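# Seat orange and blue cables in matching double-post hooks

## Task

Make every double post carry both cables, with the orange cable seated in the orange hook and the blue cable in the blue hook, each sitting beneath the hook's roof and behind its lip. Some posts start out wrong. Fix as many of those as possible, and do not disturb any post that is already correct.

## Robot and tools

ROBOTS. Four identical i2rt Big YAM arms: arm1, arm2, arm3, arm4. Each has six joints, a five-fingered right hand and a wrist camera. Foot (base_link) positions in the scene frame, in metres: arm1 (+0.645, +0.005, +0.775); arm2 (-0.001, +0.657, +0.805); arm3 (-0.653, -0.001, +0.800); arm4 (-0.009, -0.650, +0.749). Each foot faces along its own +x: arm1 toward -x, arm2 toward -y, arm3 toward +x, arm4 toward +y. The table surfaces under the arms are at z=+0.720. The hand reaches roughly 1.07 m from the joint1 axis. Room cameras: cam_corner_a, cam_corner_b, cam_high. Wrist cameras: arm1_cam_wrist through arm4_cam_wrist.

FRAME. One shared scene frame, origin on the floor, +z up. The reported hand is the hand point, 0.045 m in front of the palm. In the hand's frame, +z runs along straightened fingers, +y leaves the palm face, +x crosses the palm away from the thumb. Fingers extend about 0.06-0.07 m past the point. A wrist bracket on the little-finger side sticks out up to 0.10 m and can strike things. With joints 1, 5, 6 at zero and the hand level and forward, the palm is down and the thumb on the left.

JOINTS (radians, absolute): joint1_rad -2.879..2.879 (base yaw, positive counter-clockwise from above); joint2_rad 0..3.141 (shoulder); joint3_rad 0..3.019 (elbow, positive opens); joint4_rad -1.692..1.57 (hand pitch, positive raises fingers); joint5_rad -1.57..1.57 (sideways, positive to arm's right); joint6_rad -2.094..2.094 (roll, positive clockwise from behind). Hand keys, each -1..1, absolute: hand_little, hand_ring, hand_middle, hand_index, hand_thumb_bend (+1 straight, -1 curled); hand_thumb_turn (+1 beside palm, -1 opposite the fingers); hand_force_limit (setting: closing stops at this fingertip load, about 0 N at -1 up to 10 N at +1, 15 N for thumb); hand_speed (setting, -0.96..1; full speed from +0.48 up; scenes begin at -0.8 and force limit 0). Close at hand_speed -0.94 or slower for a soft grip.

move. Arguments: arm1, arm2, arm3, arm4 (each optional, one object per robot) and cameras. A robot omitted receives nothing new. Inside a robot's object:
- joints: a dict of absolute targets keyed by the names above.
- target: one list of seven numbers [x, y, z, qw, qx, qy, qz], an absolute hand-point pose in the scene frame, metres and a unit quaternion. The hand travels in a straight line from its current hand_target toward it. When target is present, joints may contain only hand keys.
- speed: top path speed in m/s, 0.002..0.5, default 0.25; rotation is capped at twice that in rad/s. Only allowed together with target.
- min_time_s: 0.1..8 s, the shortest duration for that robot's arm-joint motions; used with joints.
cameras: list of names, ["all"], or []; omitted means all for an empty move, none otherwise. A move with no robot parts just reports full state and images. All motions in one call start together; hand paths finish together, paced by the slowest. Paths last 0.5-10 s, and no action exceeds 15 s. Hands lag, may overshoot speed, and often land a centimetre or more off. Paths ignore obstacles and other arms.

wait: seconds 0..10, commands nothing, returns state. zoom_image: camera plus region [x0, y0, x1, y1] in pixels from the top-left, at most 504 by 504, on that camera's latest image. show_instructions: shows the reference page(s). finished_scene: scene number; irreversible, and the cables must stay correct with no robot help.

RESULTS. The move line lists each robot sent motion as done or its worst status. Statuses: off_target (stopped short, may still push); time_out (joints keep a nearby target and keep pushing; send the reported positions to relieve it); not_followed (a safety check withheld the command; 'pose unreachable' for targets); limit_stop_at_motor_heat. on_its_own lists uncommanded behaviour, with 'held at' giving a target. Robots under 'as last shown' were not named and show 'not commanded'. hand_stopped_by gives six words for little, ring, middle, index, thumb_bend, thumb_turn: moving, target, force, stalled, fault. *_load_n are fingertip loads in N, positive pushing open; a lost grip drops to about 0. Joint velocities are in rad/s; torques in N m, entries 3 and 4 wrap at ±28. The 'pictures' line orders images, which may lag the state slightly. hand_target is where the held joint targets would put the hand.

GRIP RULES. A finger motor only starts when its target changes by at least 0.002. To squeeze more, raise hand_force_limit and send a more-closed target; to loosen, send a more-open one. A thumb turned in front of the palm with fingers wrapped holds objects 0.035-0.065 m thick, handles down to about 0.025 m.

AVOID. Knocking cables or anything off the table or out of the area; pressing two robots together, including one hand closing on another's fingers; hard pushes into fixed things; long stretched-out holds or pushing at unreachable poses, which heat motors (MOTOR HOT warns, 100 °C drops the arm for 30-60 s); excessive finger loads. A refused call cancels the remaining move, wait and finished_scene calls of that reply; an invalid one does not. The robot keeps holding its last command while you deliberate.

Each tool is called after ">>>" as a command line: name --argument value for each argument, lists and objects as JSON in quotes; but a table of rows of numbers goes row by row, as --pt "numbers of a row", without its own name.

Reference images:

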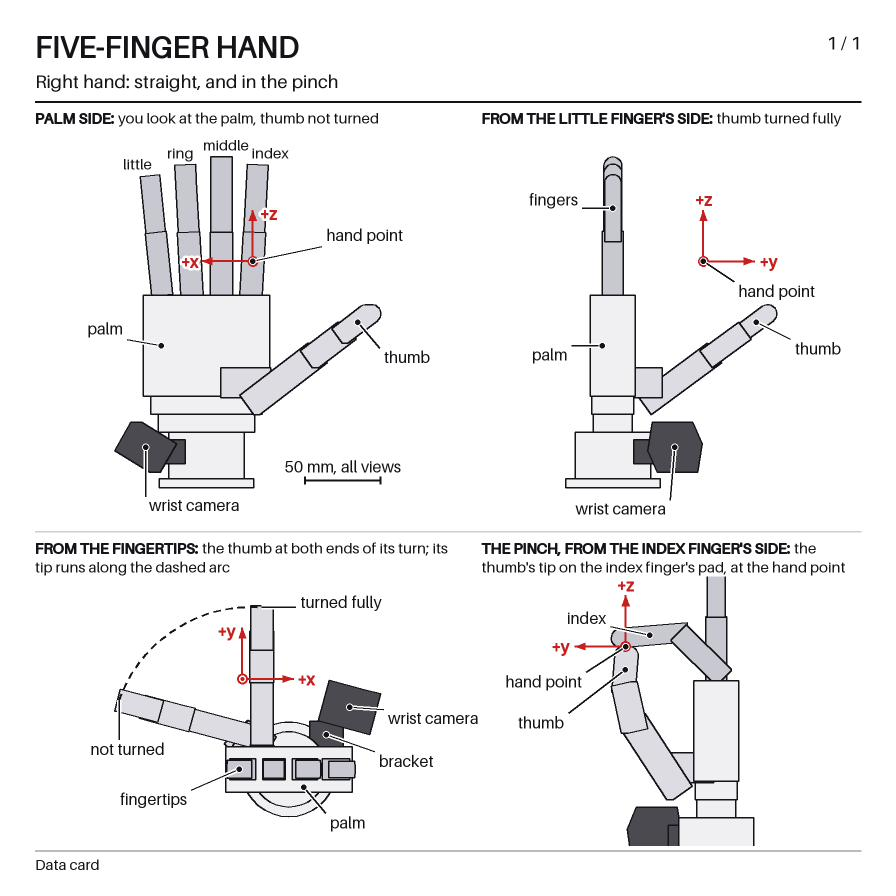

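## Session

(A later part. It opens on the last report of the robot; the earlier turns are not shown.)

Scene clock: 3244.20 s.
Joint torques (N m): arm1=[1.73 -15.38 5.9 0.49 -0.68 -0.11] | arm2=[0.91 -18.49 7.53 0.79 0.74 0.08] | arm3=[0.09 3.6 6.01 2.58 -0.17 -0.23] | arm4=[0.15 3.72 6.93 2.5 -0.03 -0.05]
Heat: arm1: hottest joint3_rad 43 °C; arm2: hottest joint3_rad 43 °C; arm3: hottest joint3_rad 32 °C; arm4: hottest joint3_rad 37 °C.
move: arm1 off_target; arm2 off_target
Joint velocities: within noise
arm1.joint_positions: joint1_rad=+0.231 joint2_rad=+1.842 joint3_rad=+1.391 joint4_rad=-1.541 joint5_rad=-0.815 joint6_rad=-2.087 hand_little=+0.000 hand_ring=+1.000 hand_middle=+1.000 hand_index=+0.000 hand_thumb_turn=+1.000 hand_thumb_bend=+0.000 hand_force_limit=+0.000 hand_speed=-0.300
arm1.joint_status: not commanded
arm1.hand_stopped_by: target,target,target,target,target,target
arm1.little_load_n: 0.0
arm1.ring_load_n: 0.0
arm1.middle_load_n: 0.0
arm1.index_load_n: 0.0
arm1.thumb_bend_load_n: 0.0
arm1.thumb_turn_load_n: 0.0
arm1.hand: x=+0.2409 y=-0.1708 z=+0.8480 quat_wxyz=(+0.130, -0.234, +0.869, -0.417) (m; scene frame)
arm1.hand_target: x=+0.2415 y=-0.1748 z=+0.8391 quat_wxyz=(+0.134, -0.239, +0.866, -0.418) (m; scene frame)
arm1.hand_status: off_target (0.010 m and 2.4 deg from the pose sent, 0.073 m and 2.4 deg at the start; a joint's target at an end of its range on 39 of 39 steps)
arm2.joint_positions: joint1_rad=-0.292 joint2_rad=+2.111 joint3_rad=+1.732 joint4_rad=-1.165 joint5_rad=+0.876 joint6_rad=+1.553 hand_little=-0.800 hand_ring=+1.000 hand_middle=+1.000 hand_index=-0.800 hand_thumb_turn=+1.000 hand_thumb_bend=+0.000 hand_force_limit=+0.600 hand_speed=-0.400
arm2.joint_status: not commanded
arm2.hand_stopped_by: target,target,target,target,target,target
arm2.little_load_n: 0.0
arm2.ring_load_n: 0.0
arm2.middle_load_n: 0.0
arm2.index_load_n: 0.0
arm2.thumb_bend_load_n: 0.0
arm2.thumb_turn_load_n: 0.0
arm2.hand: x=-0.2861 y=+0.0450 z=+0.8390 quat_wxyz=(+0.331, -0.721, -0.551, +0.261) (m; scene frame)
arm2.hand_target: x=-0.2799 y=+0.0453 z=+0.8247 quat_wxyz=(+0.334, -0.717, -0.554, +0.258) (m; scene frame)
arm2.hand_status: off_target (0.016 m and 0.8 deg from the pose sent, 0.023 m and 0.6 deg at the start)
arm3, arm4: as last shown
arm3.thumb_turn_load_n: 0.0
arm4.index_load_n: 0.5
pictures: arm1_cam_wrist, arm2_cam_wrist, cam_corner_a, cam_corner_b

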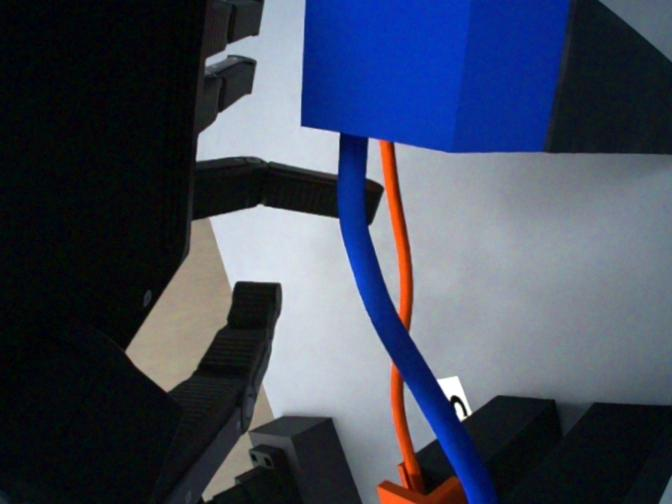

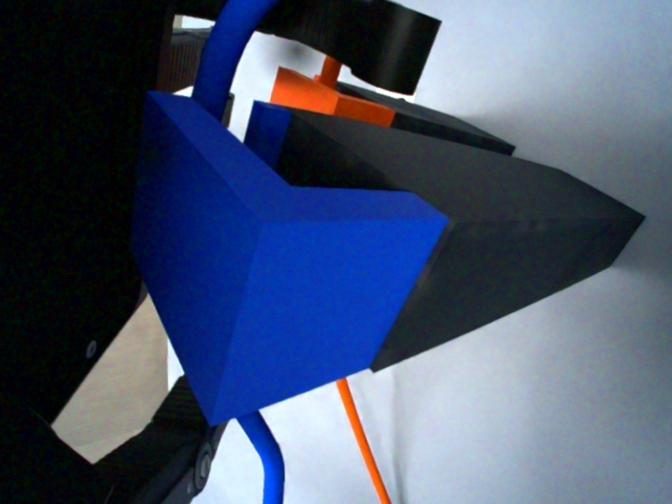

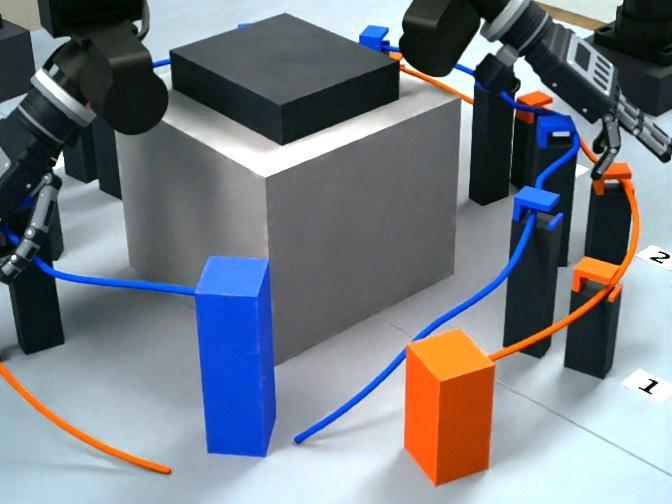

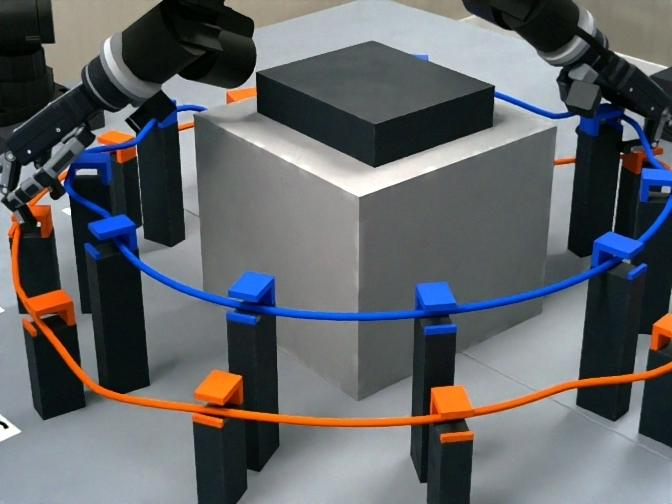

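>>> move --arm1 '{"target": [0.2030, -0.1435, 0.8470, -0.1377, 0.2484, -0.8586, 0.4248], "speed": 0.1}' --arm2 '{"joints": {"hand_little": -0.35, "hand_index": -0.35}}' --cameras '["cam_corner_a", "cam_corner_b", "arm1_cam_wrist", "arm2_cam_wrist"]'

>>> zoom_image --camera "cam_corner_b" --region '[572, 80, 672, 180]'

>>> zoom_image --camera "arm2_cam_wrist" --region '[130, 0, 500, 400]'

>>> zoom_image --camera "cam_corner_b" --region '[0, 120, 130, 250]'

>>> zoom_image --camera "cam_corner_a" --region '[520, 70, 672, 220]'

Scene clock: 3271.07 s.
Joint torques (N m): arm1=[-1.2 -13.57 10.02 0.16 -0.43 -0.08] | arm2=[0.79 -18.43 7.56 0.79 0.71 0.08] | arm3=[0.56 3.55 6.05 2.61 -0.18 -0.23] | arm4=[0.26 3.66 6.93 2.51 -0.03 -0.05]
Heat: arm1: hottest joint3_rad 43 °C; arm2: hottest joint3_rad 44 °C; arm3: hottest joint3_rad 32 °C; arm4: hottest joint3_rad 37 °C.
move: arm1 off_target; arm2 done
Joint velocities: within noise
arm1.joint_positions: joint1_rad=+0.208 joint2_rad=+1.866 joint3_rad=+1.445 joint4_rad=-1.601 joint5_rad=-0.774 joint6_rad=-2.091 hand_little=+0.000 hand_ring=+1.000 hand_middle=+1.000 hand_index=+0.000 hand_thumb_turn=+1.000 hand_thumb_bend=+0.000 hand_force_limit=+0.000 hand_speed=-0.300
arm1.joint_status: not commanded
arm1.hand_stopped_by: target,target,target,target,target,target
arm1.little_load_n: 1.5
arm1.ring_load_n: 0.0
arm1.middle_load_n: 0.0
arm1.index_load_n: 0.0
arm1.thumb_bend_load_n: 0.0
arm1.thumb_turn_load_n: 0.0
arm1.hand: x=+0.2311 y=-0.1550 z=+0.8537 quat_wxyz=(+0.144, -0.225, +0.876, -0.402) (m; scene frame)
arm1.hand_target: x=+0.2046 y=-0.1434 z=+0.8473 quat_wxyz=(+0.126, -0.219, +0.880, -0.402) (m; scene frame)
arm1.hand_status: off_target (0.031 m and 4.3 deg from the pose sent, 0.047 m and 2.4 deg at the start; a joint's target at an end of its range on 35 of 35 steps)
arm2.joint_positions: joint1_rad=-0.292 joint2_rad=+2.111 joint3_rad=+1.732 joint4_rad=-1.165 joint5_rad=+0.876 joint6_rad=+1.553 hand_little=-0.350 hand_ring=+1.000 hand_middle=+1.000 hand_index=-0.350 hand_thumb_turn=+1.000 hand_thumb_bend=+0.000 hand_force_limit=+0.600 hand_speed=-0.400
arm2.joint_status: all done
arm2.hand_stopped_by: target,target,target,target,target,target
arm2.little_load_n: 0.0
arm2.ring_load_n: 0.0
arm2.middle_load_n: 0.0
arm2.index_load_n: 0.0
arm2.thumb_bend_load_n: 0.0
arm2.thumb_turn_load_n: 0.0
arm2.hand: x=-0.2861 y=+0.0450 z=+0.8390 quat_wxyz=(+0.331, -0.721, -0.551, +0.261) (m; scene frame)
arm2.hand_target: x=-0.2799 y=+0.0453 z=+0.8247 quat_wxyz=(+0.334, -0.717, -0.554, +0.258) (m; scene frame)
arm2.hand_status: not commanded
arm3.joint_positions: joint1_rad=+0.510 joint2_rad=+0.597 joint3_rad=+1.411 joint4_rad=-1.483 joint5_rad=+0.002 joint6_rad=-1.090 hand_little=+1.000 hand_ring=+1.000 hand_middle=+1.000 hand_index=+1.000 hand_thumb_turn=+1.000 hand_thumb_bend=+1.000 hand_force_limit=+0.000 hand_speed=-0.300
arm3.joint_status: not commanded
arm3.hand_stopped_by: target,target,target,target,target,target
arm3.little_load_n: 0.0
arm3.ring_load_n: -0.5
arm3.middle_load_n: 0.0
arm3.index_load_n: 0.0
arm3.thumb_bend_load_n: 0.0
arm3.thumb_turn_load_n: 0.0
arm3.hand: x=-0.4753 y=+0.0527 z=+1.2696 quat_wxyz=(-0.209, +0.898, +0.014, +0.387) (m; scene frame)
arm3.hand_target: x=-0.4701 y=+0.0534 z=+1.2721 quat_wxyz=(-0.209, +0.895, +0.014, +0.394) (m; scene frame)
arm3.hand_status: not commanded
arm4.joint_positions: joint1_rad=-0.589 joint2_rad=+0.648 joint3_rad=+1.357 joint4_rad=-1.421 joint5_rad=+0.102 joint6_rad=+1.013 hand_little=+1.000 hand_ring=+1.000 hand_middle=+1.000 hand_index=+1.000 hand_thumb_turn=+1.000 hand_thumb_bend=+1.000 hand_force_limit=+0.000 hand_speed=-0.400
arm4.joint_status: not commanded
arm4.hand_stopped_by: target,target,target,target,target,target
arm4.little_load_n: 0.0
arm4.ring_load_n: 0.0
arm4.middle_load_n: 0.0
arm4.index_load_n: 0.0
arm4.thumb_bend_load_n: -0.5
arm4.thumb_turn_load_n: 0.0
arm4.hand: x=+0.0851 y=-0.4082 z=+1.2268 quat_wxyz=(-0.416, +0.628, -0.656, -0.047) (m; scene frame)
arm4.hand_target: x=+0.0895 y=-0.4059 z=+1.2316 quat_wxyz=(-0.426, +0.625, -0.652, -0.046) (m; scene frame)
arm4.hand_status: not commanded
pictures: arm1_cam_wrist, arm2_cam_wrist, cam_corner_a, cam_corner_b

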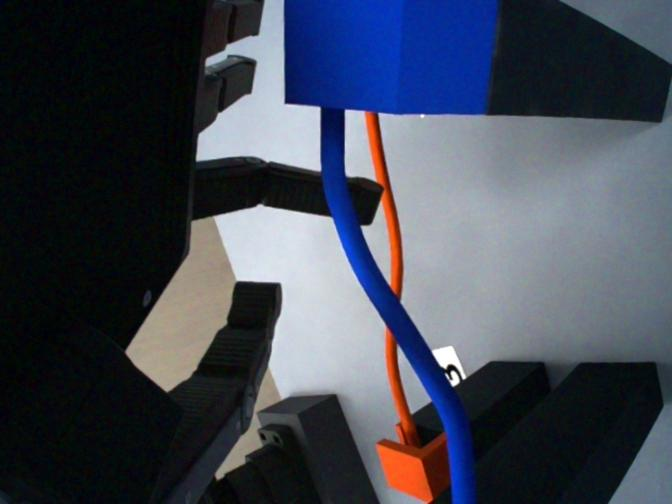

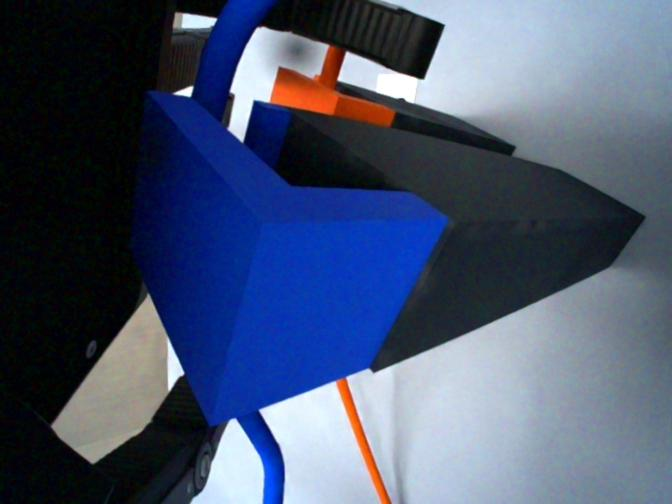

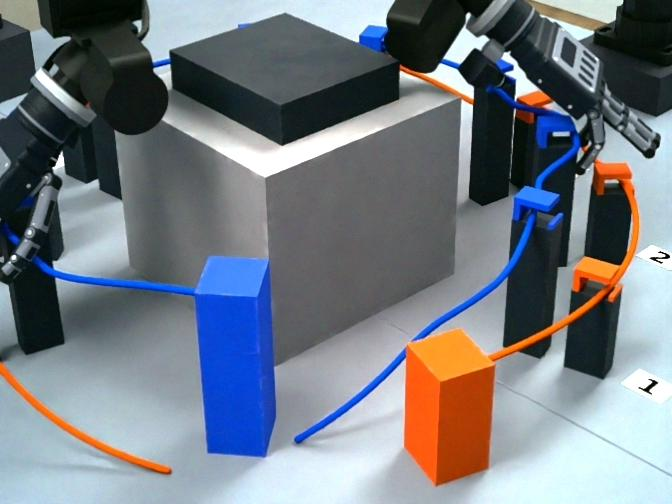

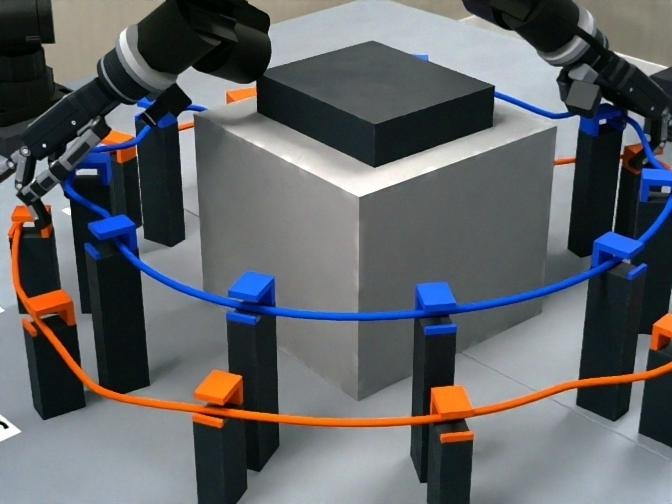

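Scaled by 5.040.

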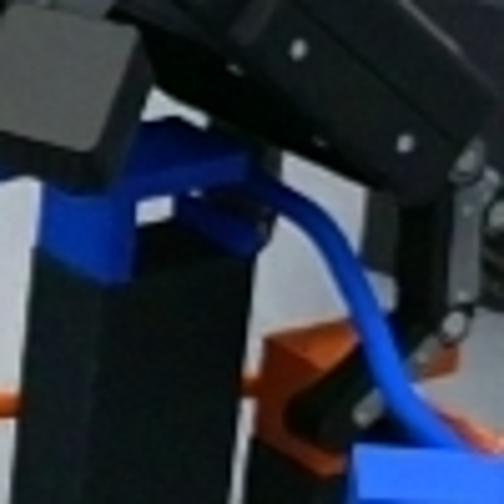

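Scaled by 1.260 from the camera's 672x504 image, which has a finer 960x720 frame.

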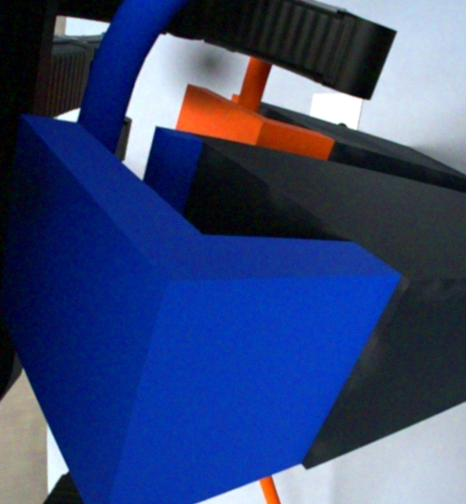

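Scaled by 3.877.

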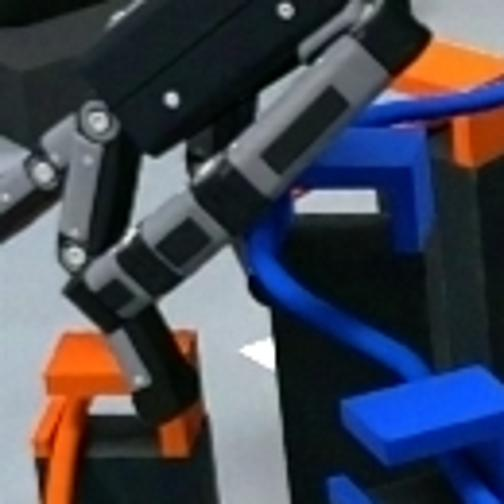

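Scaled by 3.316.

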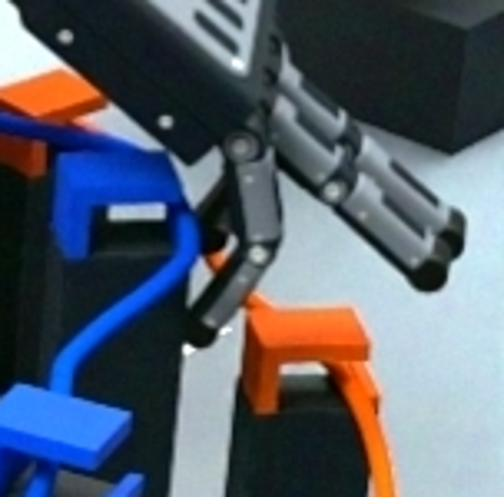

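>>> move --arm1 '{"target": [0.2290, -0.1715, 0.8420, -0.1377, 0.2484, -0.8586, 0.4248], "speed": 0.1}' --arm2 '{"joints": {"hand_little": 1, "hand_index": 1}}' --cameras '["cam_corner_a", "cam_corner_b", "arm1_cam_wrist", "arm2_cam_wrist"]'

>>> zoom_image --camera "cam_corner_b" --region '[572, 80, 672, 180]'

>>> zoom_image --camera "cam_corner_b" --region '[0, 120, 130, 250]'

>>> zoom_image --camera "cam_corner_a" --region '[520, 70, 672, 220]'

Scene clock: 3287.40 s.
Joint torques (N m): arm1=[2.26 -15.74 5.87 0.91 -0.69 -0.07] | arm2=[0.15 -17.96 7.77 0.58 0.72 0.1] | arm3=[0.26 3.66 6.15 2.59 -0.16 -0.22] | arm4=[0.09 3.72 6.93 2.51 -0.02 -0.05]
Heat: arm1: hottest joint3_rad 43 °C; arm2: hottest joint3_rad 44 °C; arm3: hottest joint3_rad 32 °C; arm4: hottest joint3_rad 37 °C.
move: arm1 off_target; arm2 done
Joint velocities: within noise
arm1.joint_positions: joint1_rad=+0.213 joint2_rad=+1.862 joint3_rad=+1.434 joint4_rad=-1.575 joint5_rad=-0.808 joint6_rad=-2.091 hand_little=+0.000 hand_ring=+1.000 hand_middle=+1.000 hand_index=+0.000 hand_thumb_turn=+1.000 hand_thumb_bend=+0.000 hand_force_limit=+0.000 hand_speed=-0.300
arm1.joint_status: not commanded
arm1.hand_stopped_by: target,target,target,target,target,target
arm1.little_load_n: 0.0
arm1.ring_load_n: 0.0
arm1.middle_load_n: 0.0
arm1.index_load_n: 0.0
arm1.thumb_bend_load_n: 0.0
arm1.thumb_turn_load_n: 0.0
arm1.hand: x=+0.2296 y=-0.1637 z=+0.8529 quat_wxyz=(+0.132, -0.226, +0.871, -0.416) (m; scene frame)
arm1.hand_target: x=+0.2293 y=-0.1717 z=+0.8422 quat_wxyz=(+0.133, -0.236, +0.868, -0.416) (m; scene frame)
arm1.hand_status: off_target (0.013 m and 3.2 deg from the pose sent, 0.020 m and 4.3 deg at the start; a joint's target at an end of its range on 39 of 39 steps)
arm2.joint_positions: joint1_rad=-0.281 joint2_rad=+2.111 joint3_rad=+1.730 joint4_rad=-1.165 joint5_rad=+0.877 joint6_rad=+1.554 hand_little=+1.000 hand_ring=+1.000 hand_middle=+1.000 hand_index=+1.000 hand_thumb_turn=+1.000 hand_thumb_bend=+0.000 hand_force_limit=+0.600 hand_speed=-0.400
arm2.joint_status: all done
arm2.hand_stopped_by: target,target,target,target,target,target
arm2.little_load_n: 0.0
arm2.ring_load_n: 0.0
arm2.middle_load_n: 0.0
arm2.index_load_n: 0.0
arm2.thumb_bend_load_n: 0.0
arm2.thumb_turn_load_n: 0.0
arm2.hand: x=-0.2795 y=+0.0428 z=+0.8379 quat_wxyz=(+0.330, -0.717, -0.554, +0.263) (m; scene frame)
arm2.hand_target: x=-0.2801 y=+0.0453 z=+0.8247 quat_wxyz=(+0.334, -0.717, -0.554, +0.258) (m; scene frame)
arm2.hand_status: not commanded
arm3, arm4: as last shown
arm3.ring_load_n: 0.0
arm4.little_load_n: -0.5
arm4.thumb_bend_load_n: 0.0
pictures: arm1_cam_wrist, arm2_cam_wrist, cam_corner_a, cam_corner_b

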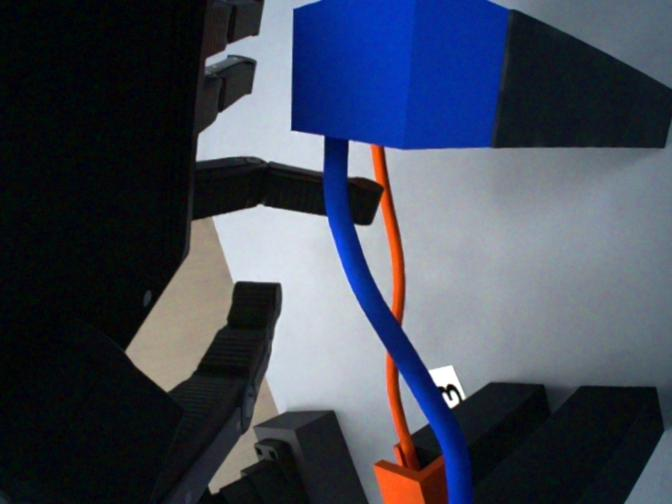

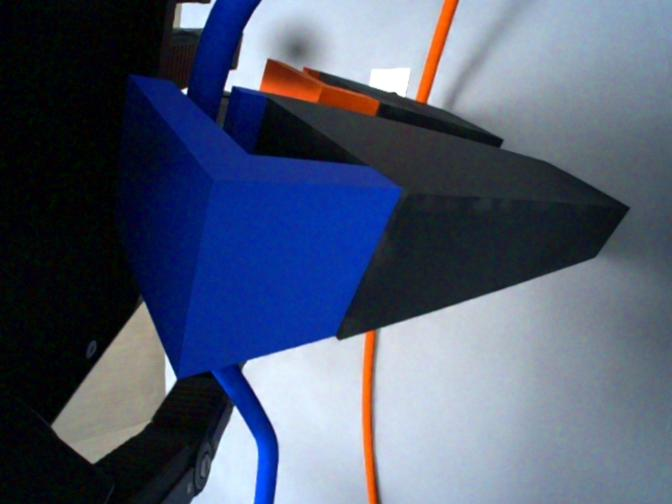

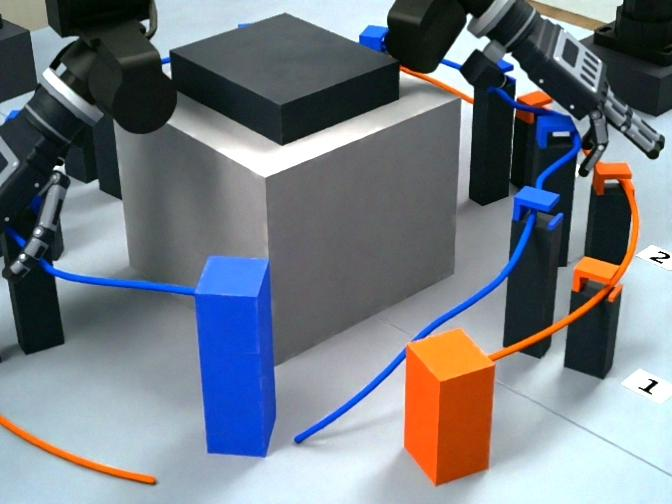

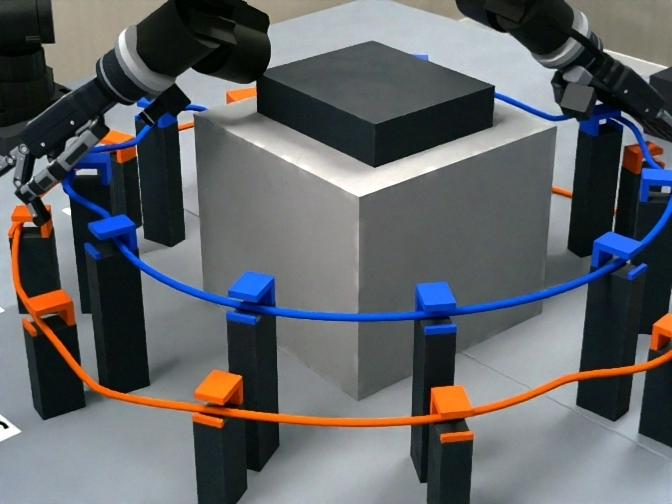

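Scaled by 5.040.

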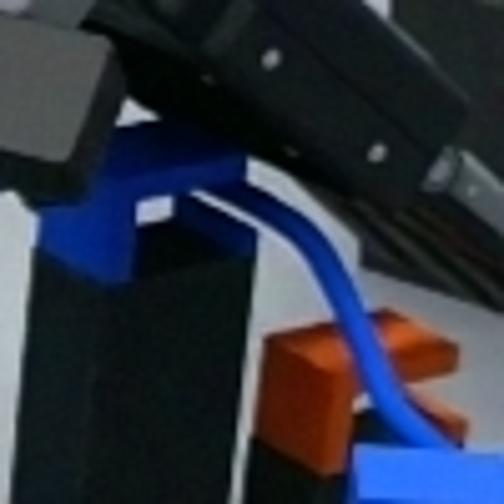

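Scaled by 3.877.

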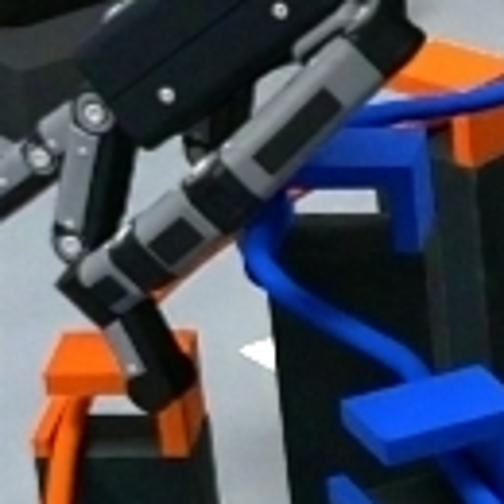

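Scaled by 3.316.

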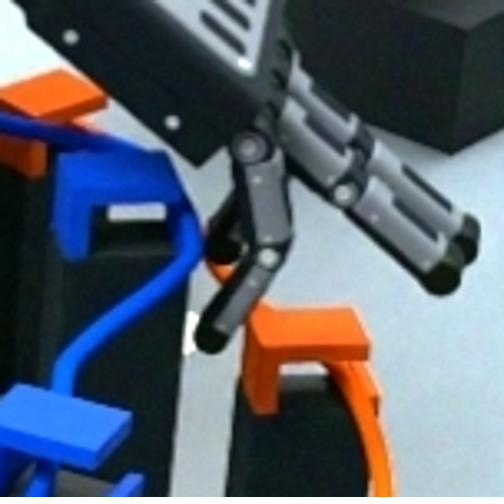

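>>> wait --seconds 0.1 --cameras '["arm3_cam_wrist", "arm2_cam_wrist", "cam_high", "arm4_cam_wrist"]'

>>> zoom_image --camera "arm3_cam_wrist" --region '[270, 100, 560, 320]'

>>> zoom_image --camera "arm2_cam_wrist" --region '[170, 0, 560, 240]'

Scene clock: 3306.20 s.
Joint torques (N m): arm1=[2.32 -15.68 5.89 0.9 -0.69 -0.07] | arm2=[-0.32 -18.55 7.79 0.65 0.71 0.06] | arm3=[0.56 3.66 6.12 2.51 -0.18 -0.25] | arm4=[0.15 3.84 6.93 2.5 -0.02 -0.06]
Heat: arm1: hottest joint3_rad 42 °C; arm2: hottest joint3_rad 43 °C; arm3: hottest joint3_rad 32 °C; arm4: hottest joint3_rad 37 °C.
Joint velocities: within noise
arm1.joint_positions: joint1_rad=+0.213 joint2_rad=+1.862 joint3_rad=+1.434 joint4_rad=-1.575 joint5_rad=-0.808 joint6_rad=-2.091 hand_little=+0.000 hand_ring=+1.000 hand_middle=+1.000 hand_index=+0.000 hand_thumb_turn=+1.000 hand_thumb_bend=+0.000 hand_force_limit=+0.000 hand_speed=-0.300
arm1.joint_status: not commanded
arm1.hand_stopped_by: target,target,target,target,target,target
arm1.little_load_n: 0.5
arm1.ring_load_n: 0.0
arm1.middle_load_n: 0.0
arm1.index_load_n: 0.0
arm1.thumb_bend_load_n: 0.0
arm1.thumb_turn_load_n: 0.0
arm1.hand: x=+0.2296 y=-0.1637 z=+0.8529 quat_wxyz=(+0.132, -0.226, +0.871, -0.416) (m; scene frame)
arm1.hand_target: x=+0.2293 y=-0.1717 z=+0.8422 quat_wxyz=(+0.133, -0.236, +0.868, -0.416) (m; scene frame)
arm1.hand_status: off_target (0.013 m and 3.2 deg from the pose sent, 0.020 m and 4.3 deg at the start; a joint's target at an end of its range on 39 of 39 steps)
arm2.joint_positions: joint1_rad=-0.281 joint2_rad=+2.111 joint3_rad=+1.730 joint4_rad=-1.165 joint5_rad=+0.877 joint6_rad=+1.554 hand_little=+1.000 hand_ring=+1.000 hand_middle=+1.000 hand_index=+1.000 hand_thumb_turn=+1.000 hand_thumb_bend=+0.000 hand_force_limit=+0.600 hand_speed=-0.400
arm2.joint_status: all done
arm2.hand_stopped_by: target,target,target,target,target,target
arm2.little_load_n: 0.0
arm2.ring_load_n: 0.0
arm2.middle_load_n: 0.0
arm2.index_load_n: 0.0
arm2.thumb_bend_load_n: -0.5
arm2.thumb_turn_load_n: 0.0
arm2.hand: x=-0.2795 y=+0.0428 z=+0.8379 quat_wxyz=(+0.330, -0.717, -0.554, +0.263) (m; scene frame)
arm2.hand_target: x=-0.2801 y=+0.0453 z=+0.8247 quat_wxyz=(+0.334, -0.717, -0.554, +0.258) (m; scene frame)
arm2.hand_status: not commanded
arm3.joint_positions: joint1_rad=+0.510 joint2_rad=+0.597 joint3_rad=+1.411 joint4_rad=-1.483 joint5_rad=+0.002 joint6_rad=-1.090 hand_little=+1.000 hand_ring=+1.000 hand_middle=+1.000 hand_index=+1.000 hand_thumb_turn=+1.000 hand_thumb_bend=+1.000 hand_force_limit=+0.000 hand_speed=-0.300
arm3.joint_status: not commanded
arm3.hand_stopped_by: target,target,target,target,target,target
arm3.little_load_n: 0.0
arm3.ring_load_n: 0.0
arm3.middle_load_n: 0.0
arm3.index_load_n: 0.0
arm3.thumb_bend_load_n: 0.0
arm3.thumb_turn_load_n: 0.0
arm3.hand: x=-0.4753 y=+0.0527 z=+1.2696 quat_wxyz=(-0.209, +0.898, +0.014, +0.387) (m; scene frame)
arm3.hand_target: x=-0.4701 y=+0.0534 z=+1.2721 quat_wxyz=(-0.209, +0.895, +0.014, +0.394) (m; scene frame)
arm3.hand_status: not commanded
arm4.joint_positions: joint1_rad=-0.589 joint2_rad=+0.648 joint3_rad=+1.357 joint4_rad=-1.421 joint5_rad=+0.102 joint6_rad=+1.013 hand_little=+1.000 hand_ring=+1.000 hand_middle=+1.000 hand_index=+1.000 hand_thumb_turn=+1.000 hand_thumb_bend=+1.000 hand_force_limit=+0.000 hand_speed=-0.400
arm4.joint_status: not commanded
arm4.hand_stopped_by: target,target,target,target,target,target
arm4.little_load_n: 0.0
arm4.ring_load_n: 0.0
arm4.middle_load_n: 0.0
arm4.index_load_n: 0.0
arm4.thumb_bend_load_n: 0.0
arm4.thumb_turn_load_n: 0.0
arm4.hand: x=+0.0851 y=-0.4082 z=+1.2268 quat_wxyz=(-0.416, +0.628, -0.656, -0.047) (m; scene frame)
arm4.hand_target: x=+0.0895 y=-0.4059 z=+1.2316 quat_wxyz=(-0.426, +0.625, -0.652, -0.046) (m; scene frame)
arm4.hand_status: not commanded
wait: 0.10 s; at rest from the start
pictures: arm2_cam_wrist, arm3_cam_wrist, arm4_cam_wrist, cam_high

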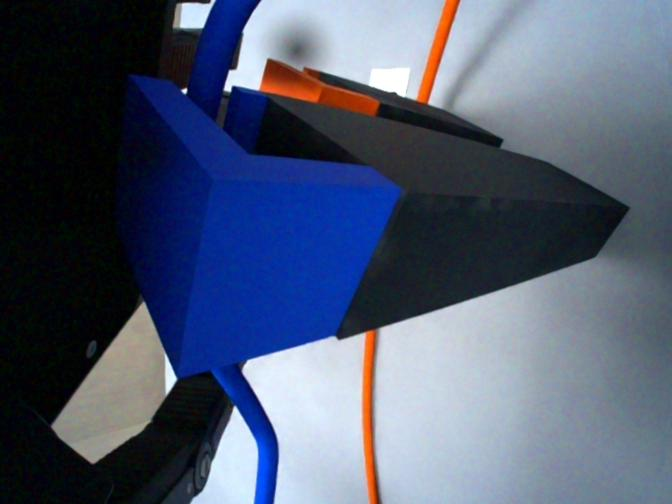

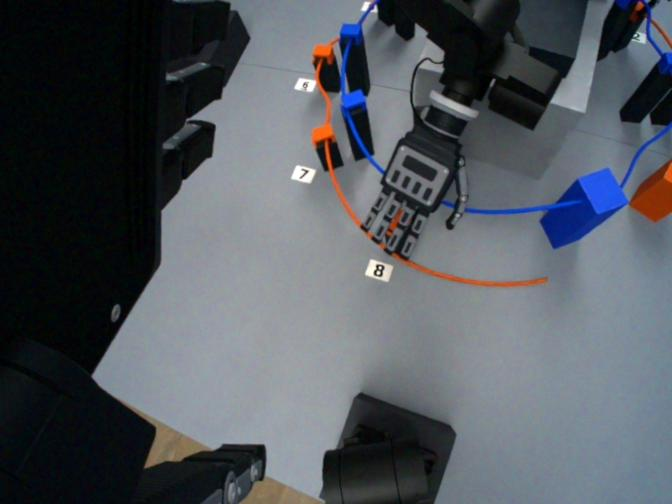

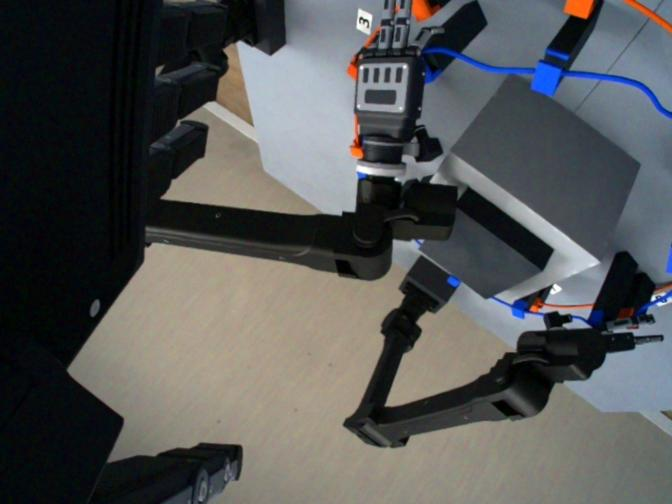

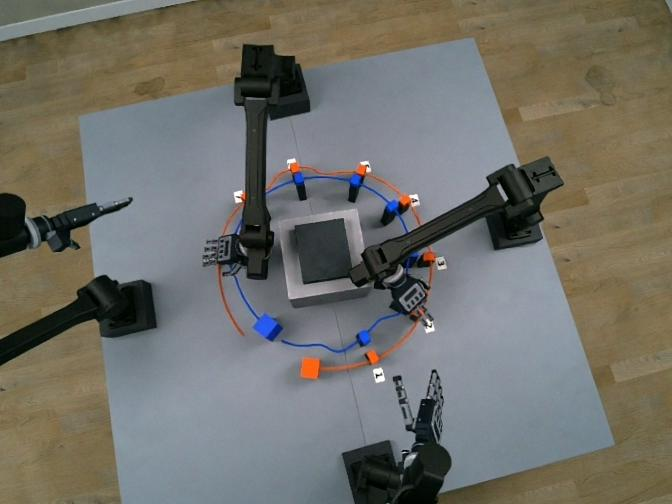

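Scaled by 1.738 from the camera's 672x504 image, which has a finer 960x720 frame.

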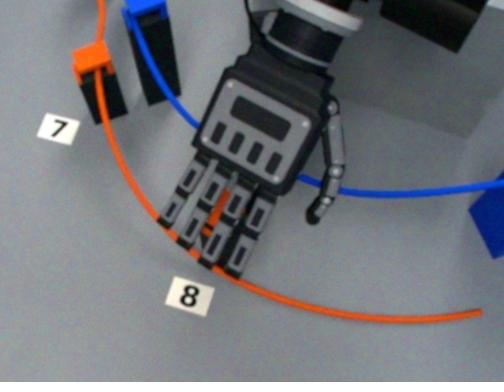

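Scaled by 1.292 from the camera's 672x504 image, which has a finer 960x720 frame.

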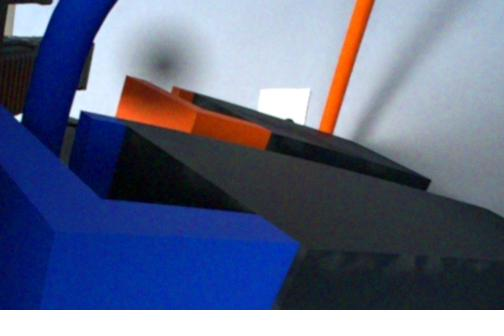

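>>> move --arm1 '{"target": [0.1990, -0.1475, 0.8450, -0.1377, 0.2484, -0.8586, 0.4248], "speed": 0.08}' --arm2 '{"target": [-0.2795, 0.0430, 0.965, -0.332, 0.7171, 0.5542, -0.261], "speed": 0.1}' --cameras '["cam_corner_a", "cam_corner_b", "arm1_cam_wrist", "arm2_cam_wrist", "arm3_cam_wrist"]'

>>> zoom_image --camera "cam_corner_b" --region '[542, 80, 672, 210]'

>>> zoom_image --camera "cam_corner_b" --region '[0, 120, 130, 250]'

>>> zoom_image --camera "cam_corner_a" --region '[520, 70, 672, 220]'

>>> zoom_image --camera "arm3_cam_wrist" --region '[270, 100, 560, 320]'

Scene clock: 3341.30 s.
Joint torques (N m): arm1=[-0.91 -12.92 10.73 0.76 -0.5 -0.07] | arm2=[0.21 -20.95 13.81 -0.05 0.7 0.04] | arm3=[0.73 3.19 5.85 2.41 -0.13 -0.21] | arm4=[0.15 3.6 6.95 2.58 -0.02 -0.06]
Heat: arm1: hottest joint3_rad 42 °C; arm2: hottest joint3_rad 43 °C; arm3: hottest joint3_rad 32 °C; arm4: hottest joint3_rad 37 °C.
move: arm1 off_target; arm2 off_target
Joint velocities: within noise
arm1.joint_positions: joint1_rad=+0.209 joint2_rad=+1.869 joint3_rad=+1.450 joint4_rad=-1.613 joint5_rad=-0.776 joint6_rad=-2.091 hand_little=+0.000 hand_ring=+1.000 hand_middle=+1.000 hand_index=+0.000 hand_thumb_turn=+1.000 hand_thumb_bend=+0.000 hand_force_limit=+0.000 hand_speed=-0.300
arm1.joint_status: not commanded
arm1.hand_stopped_by: target,target,target,target,target,target
arm1.little_load_n: 0.0
arm1.ring_load_n: 0.0
arm1.middle_load_n: 0.0
arm1.index_load_n: 0.0
arm1.thumb_bend_load_n: 0.0
arm1.thumb_turn_load_n: 0.0
arm1.hand: x=+0.2319 y=-0.1554 z=+0.8554 quat_wxyz=(+0.148, -0.223, +0.875, -0.403) (m; scene frame)
arm1.hand_target: x=+0.2010 y=-0.1472 z=+0.8456 quat_wxyz=(+0.127, -0.221, +0.879, -0.403) (m; scene frame)
arm1.hand_status: off_target (0.035 m and 4.4 deg from the pose sent, 0.036 m and 3.2 deg at the start; a joint's target at an end of its range on 66 of 66 steps)
arm2.joint_positions: joint1_rad=-0.281 joint2_rad=+2.041 joint3_rad=+1.865 joint4_rad=-1.451 joint5_rad=+0.877 joint6_rad=+1.556 hand_little=+1.000 hand_ring=+1.000 hand_middle=+1.000 hand_index=+1.000 hand_thumb_turn=+1.000 hand_thumb_bend=+0.000 hand_force_limit=+0.600 hand_speed=-0.400
arm2.joint_status: not commanded
arm2.hand_stopped_by: target,target,target,target,target,target
arm2.little_load_n: -0.5
arm2.ring_load_n: 0.0
arm2.middle_load_n: 0.0
arm2.index_load_n: 0.0
arm2.thumb_bend_load_n: 0.5
arm2.thumb_turn_load_n: 0.0
arm2.hand: x=-0.2752 y=+0.0613 z=+0.9280 quat_wxyz=(+0.352, -0.707, -0.567, +0.234) (m; scene frame)
arm2.hand_target: x=-0.2789 y=+0.0451 z=+0.9652 quat_wxyz=(+0.332, -0.717, -0.554, +0.261) (m; scene frame)
arm2.hand_status: off_target (0.042 m and 4.3 deg from the pose sent, 0.127 m and 0.3 deg at the start)
arm3, arm4: as last shown
pictures: arm1_cam_wrist, arm2_cam_wrist, arm3_cam_wrist, cam_corner_a, cam_corner_b

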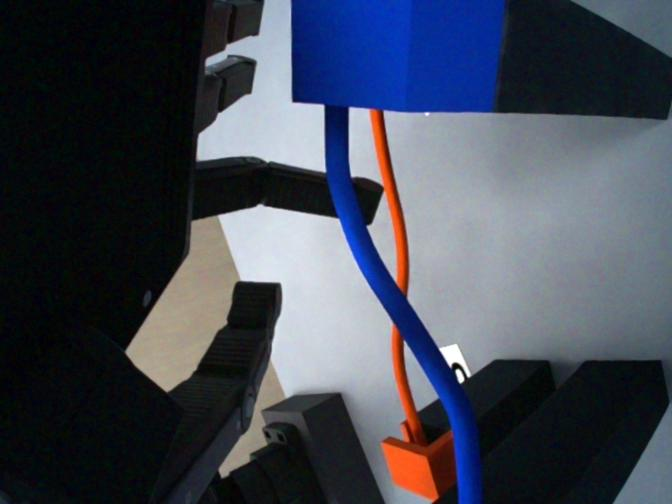

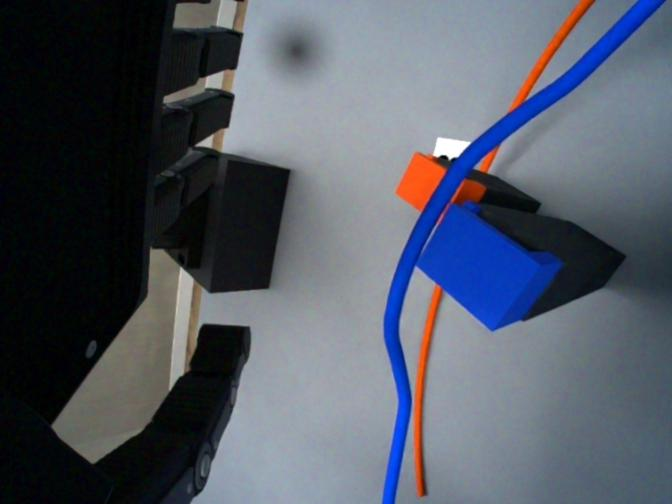

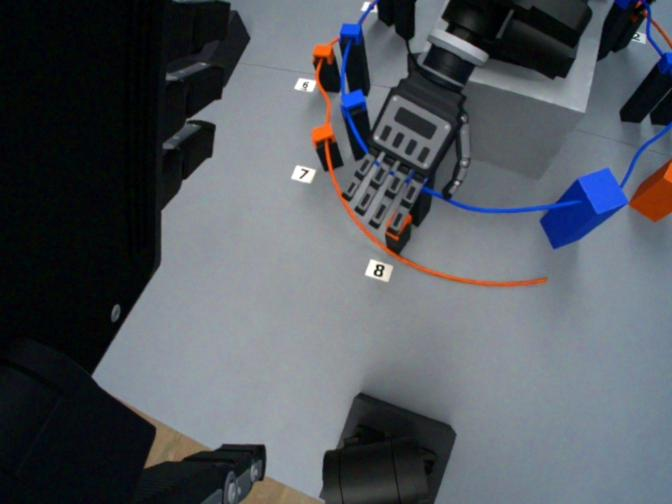

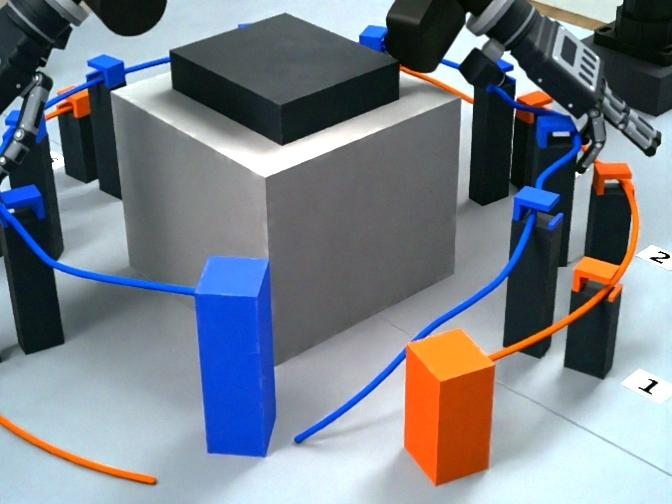

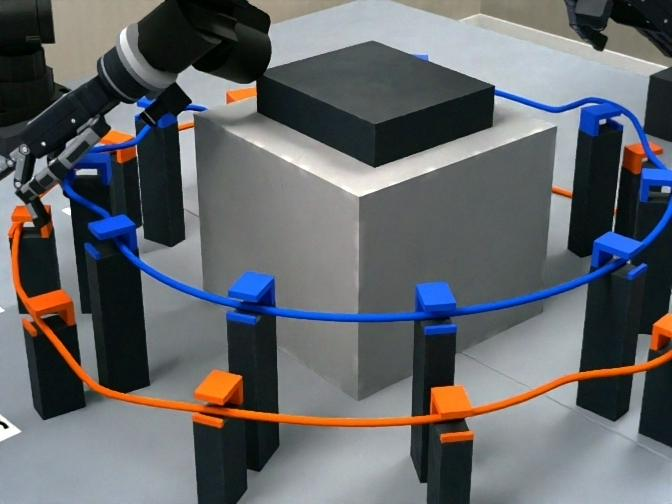

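Scaled by 3.877.

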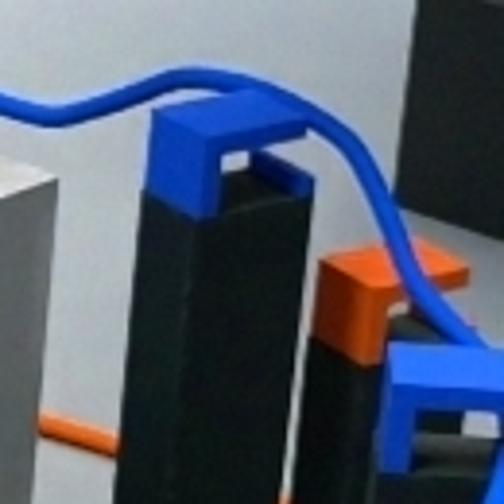

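Scaled by 3.877.

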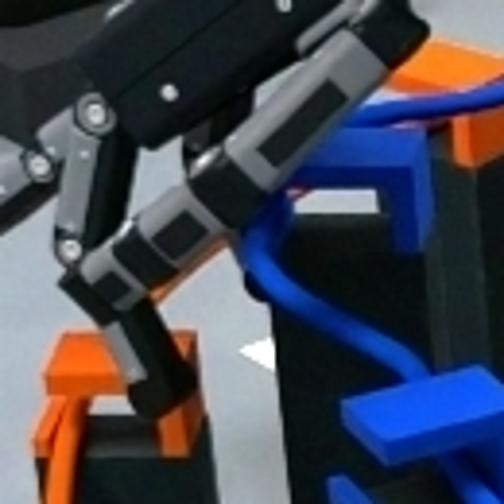

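Scaled by 3.316.

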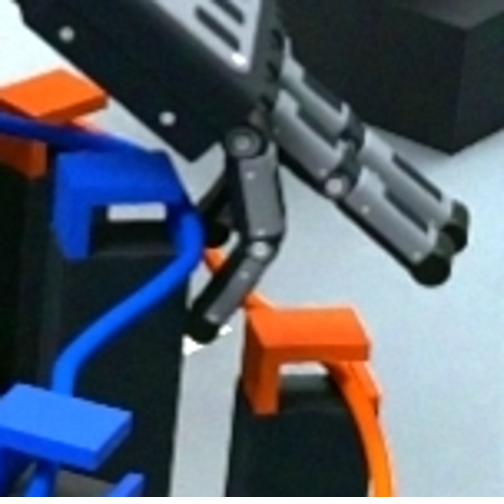

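Scaled by 1.738 from the camera's 672x504 image, which has a finer 960x720 frame.

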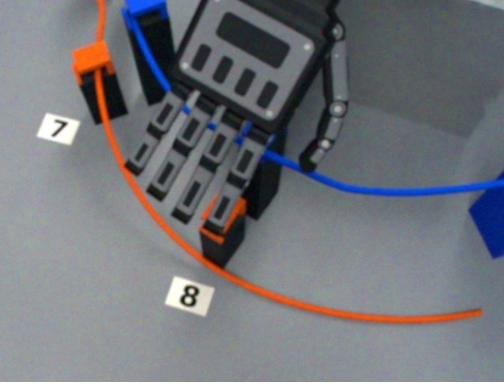

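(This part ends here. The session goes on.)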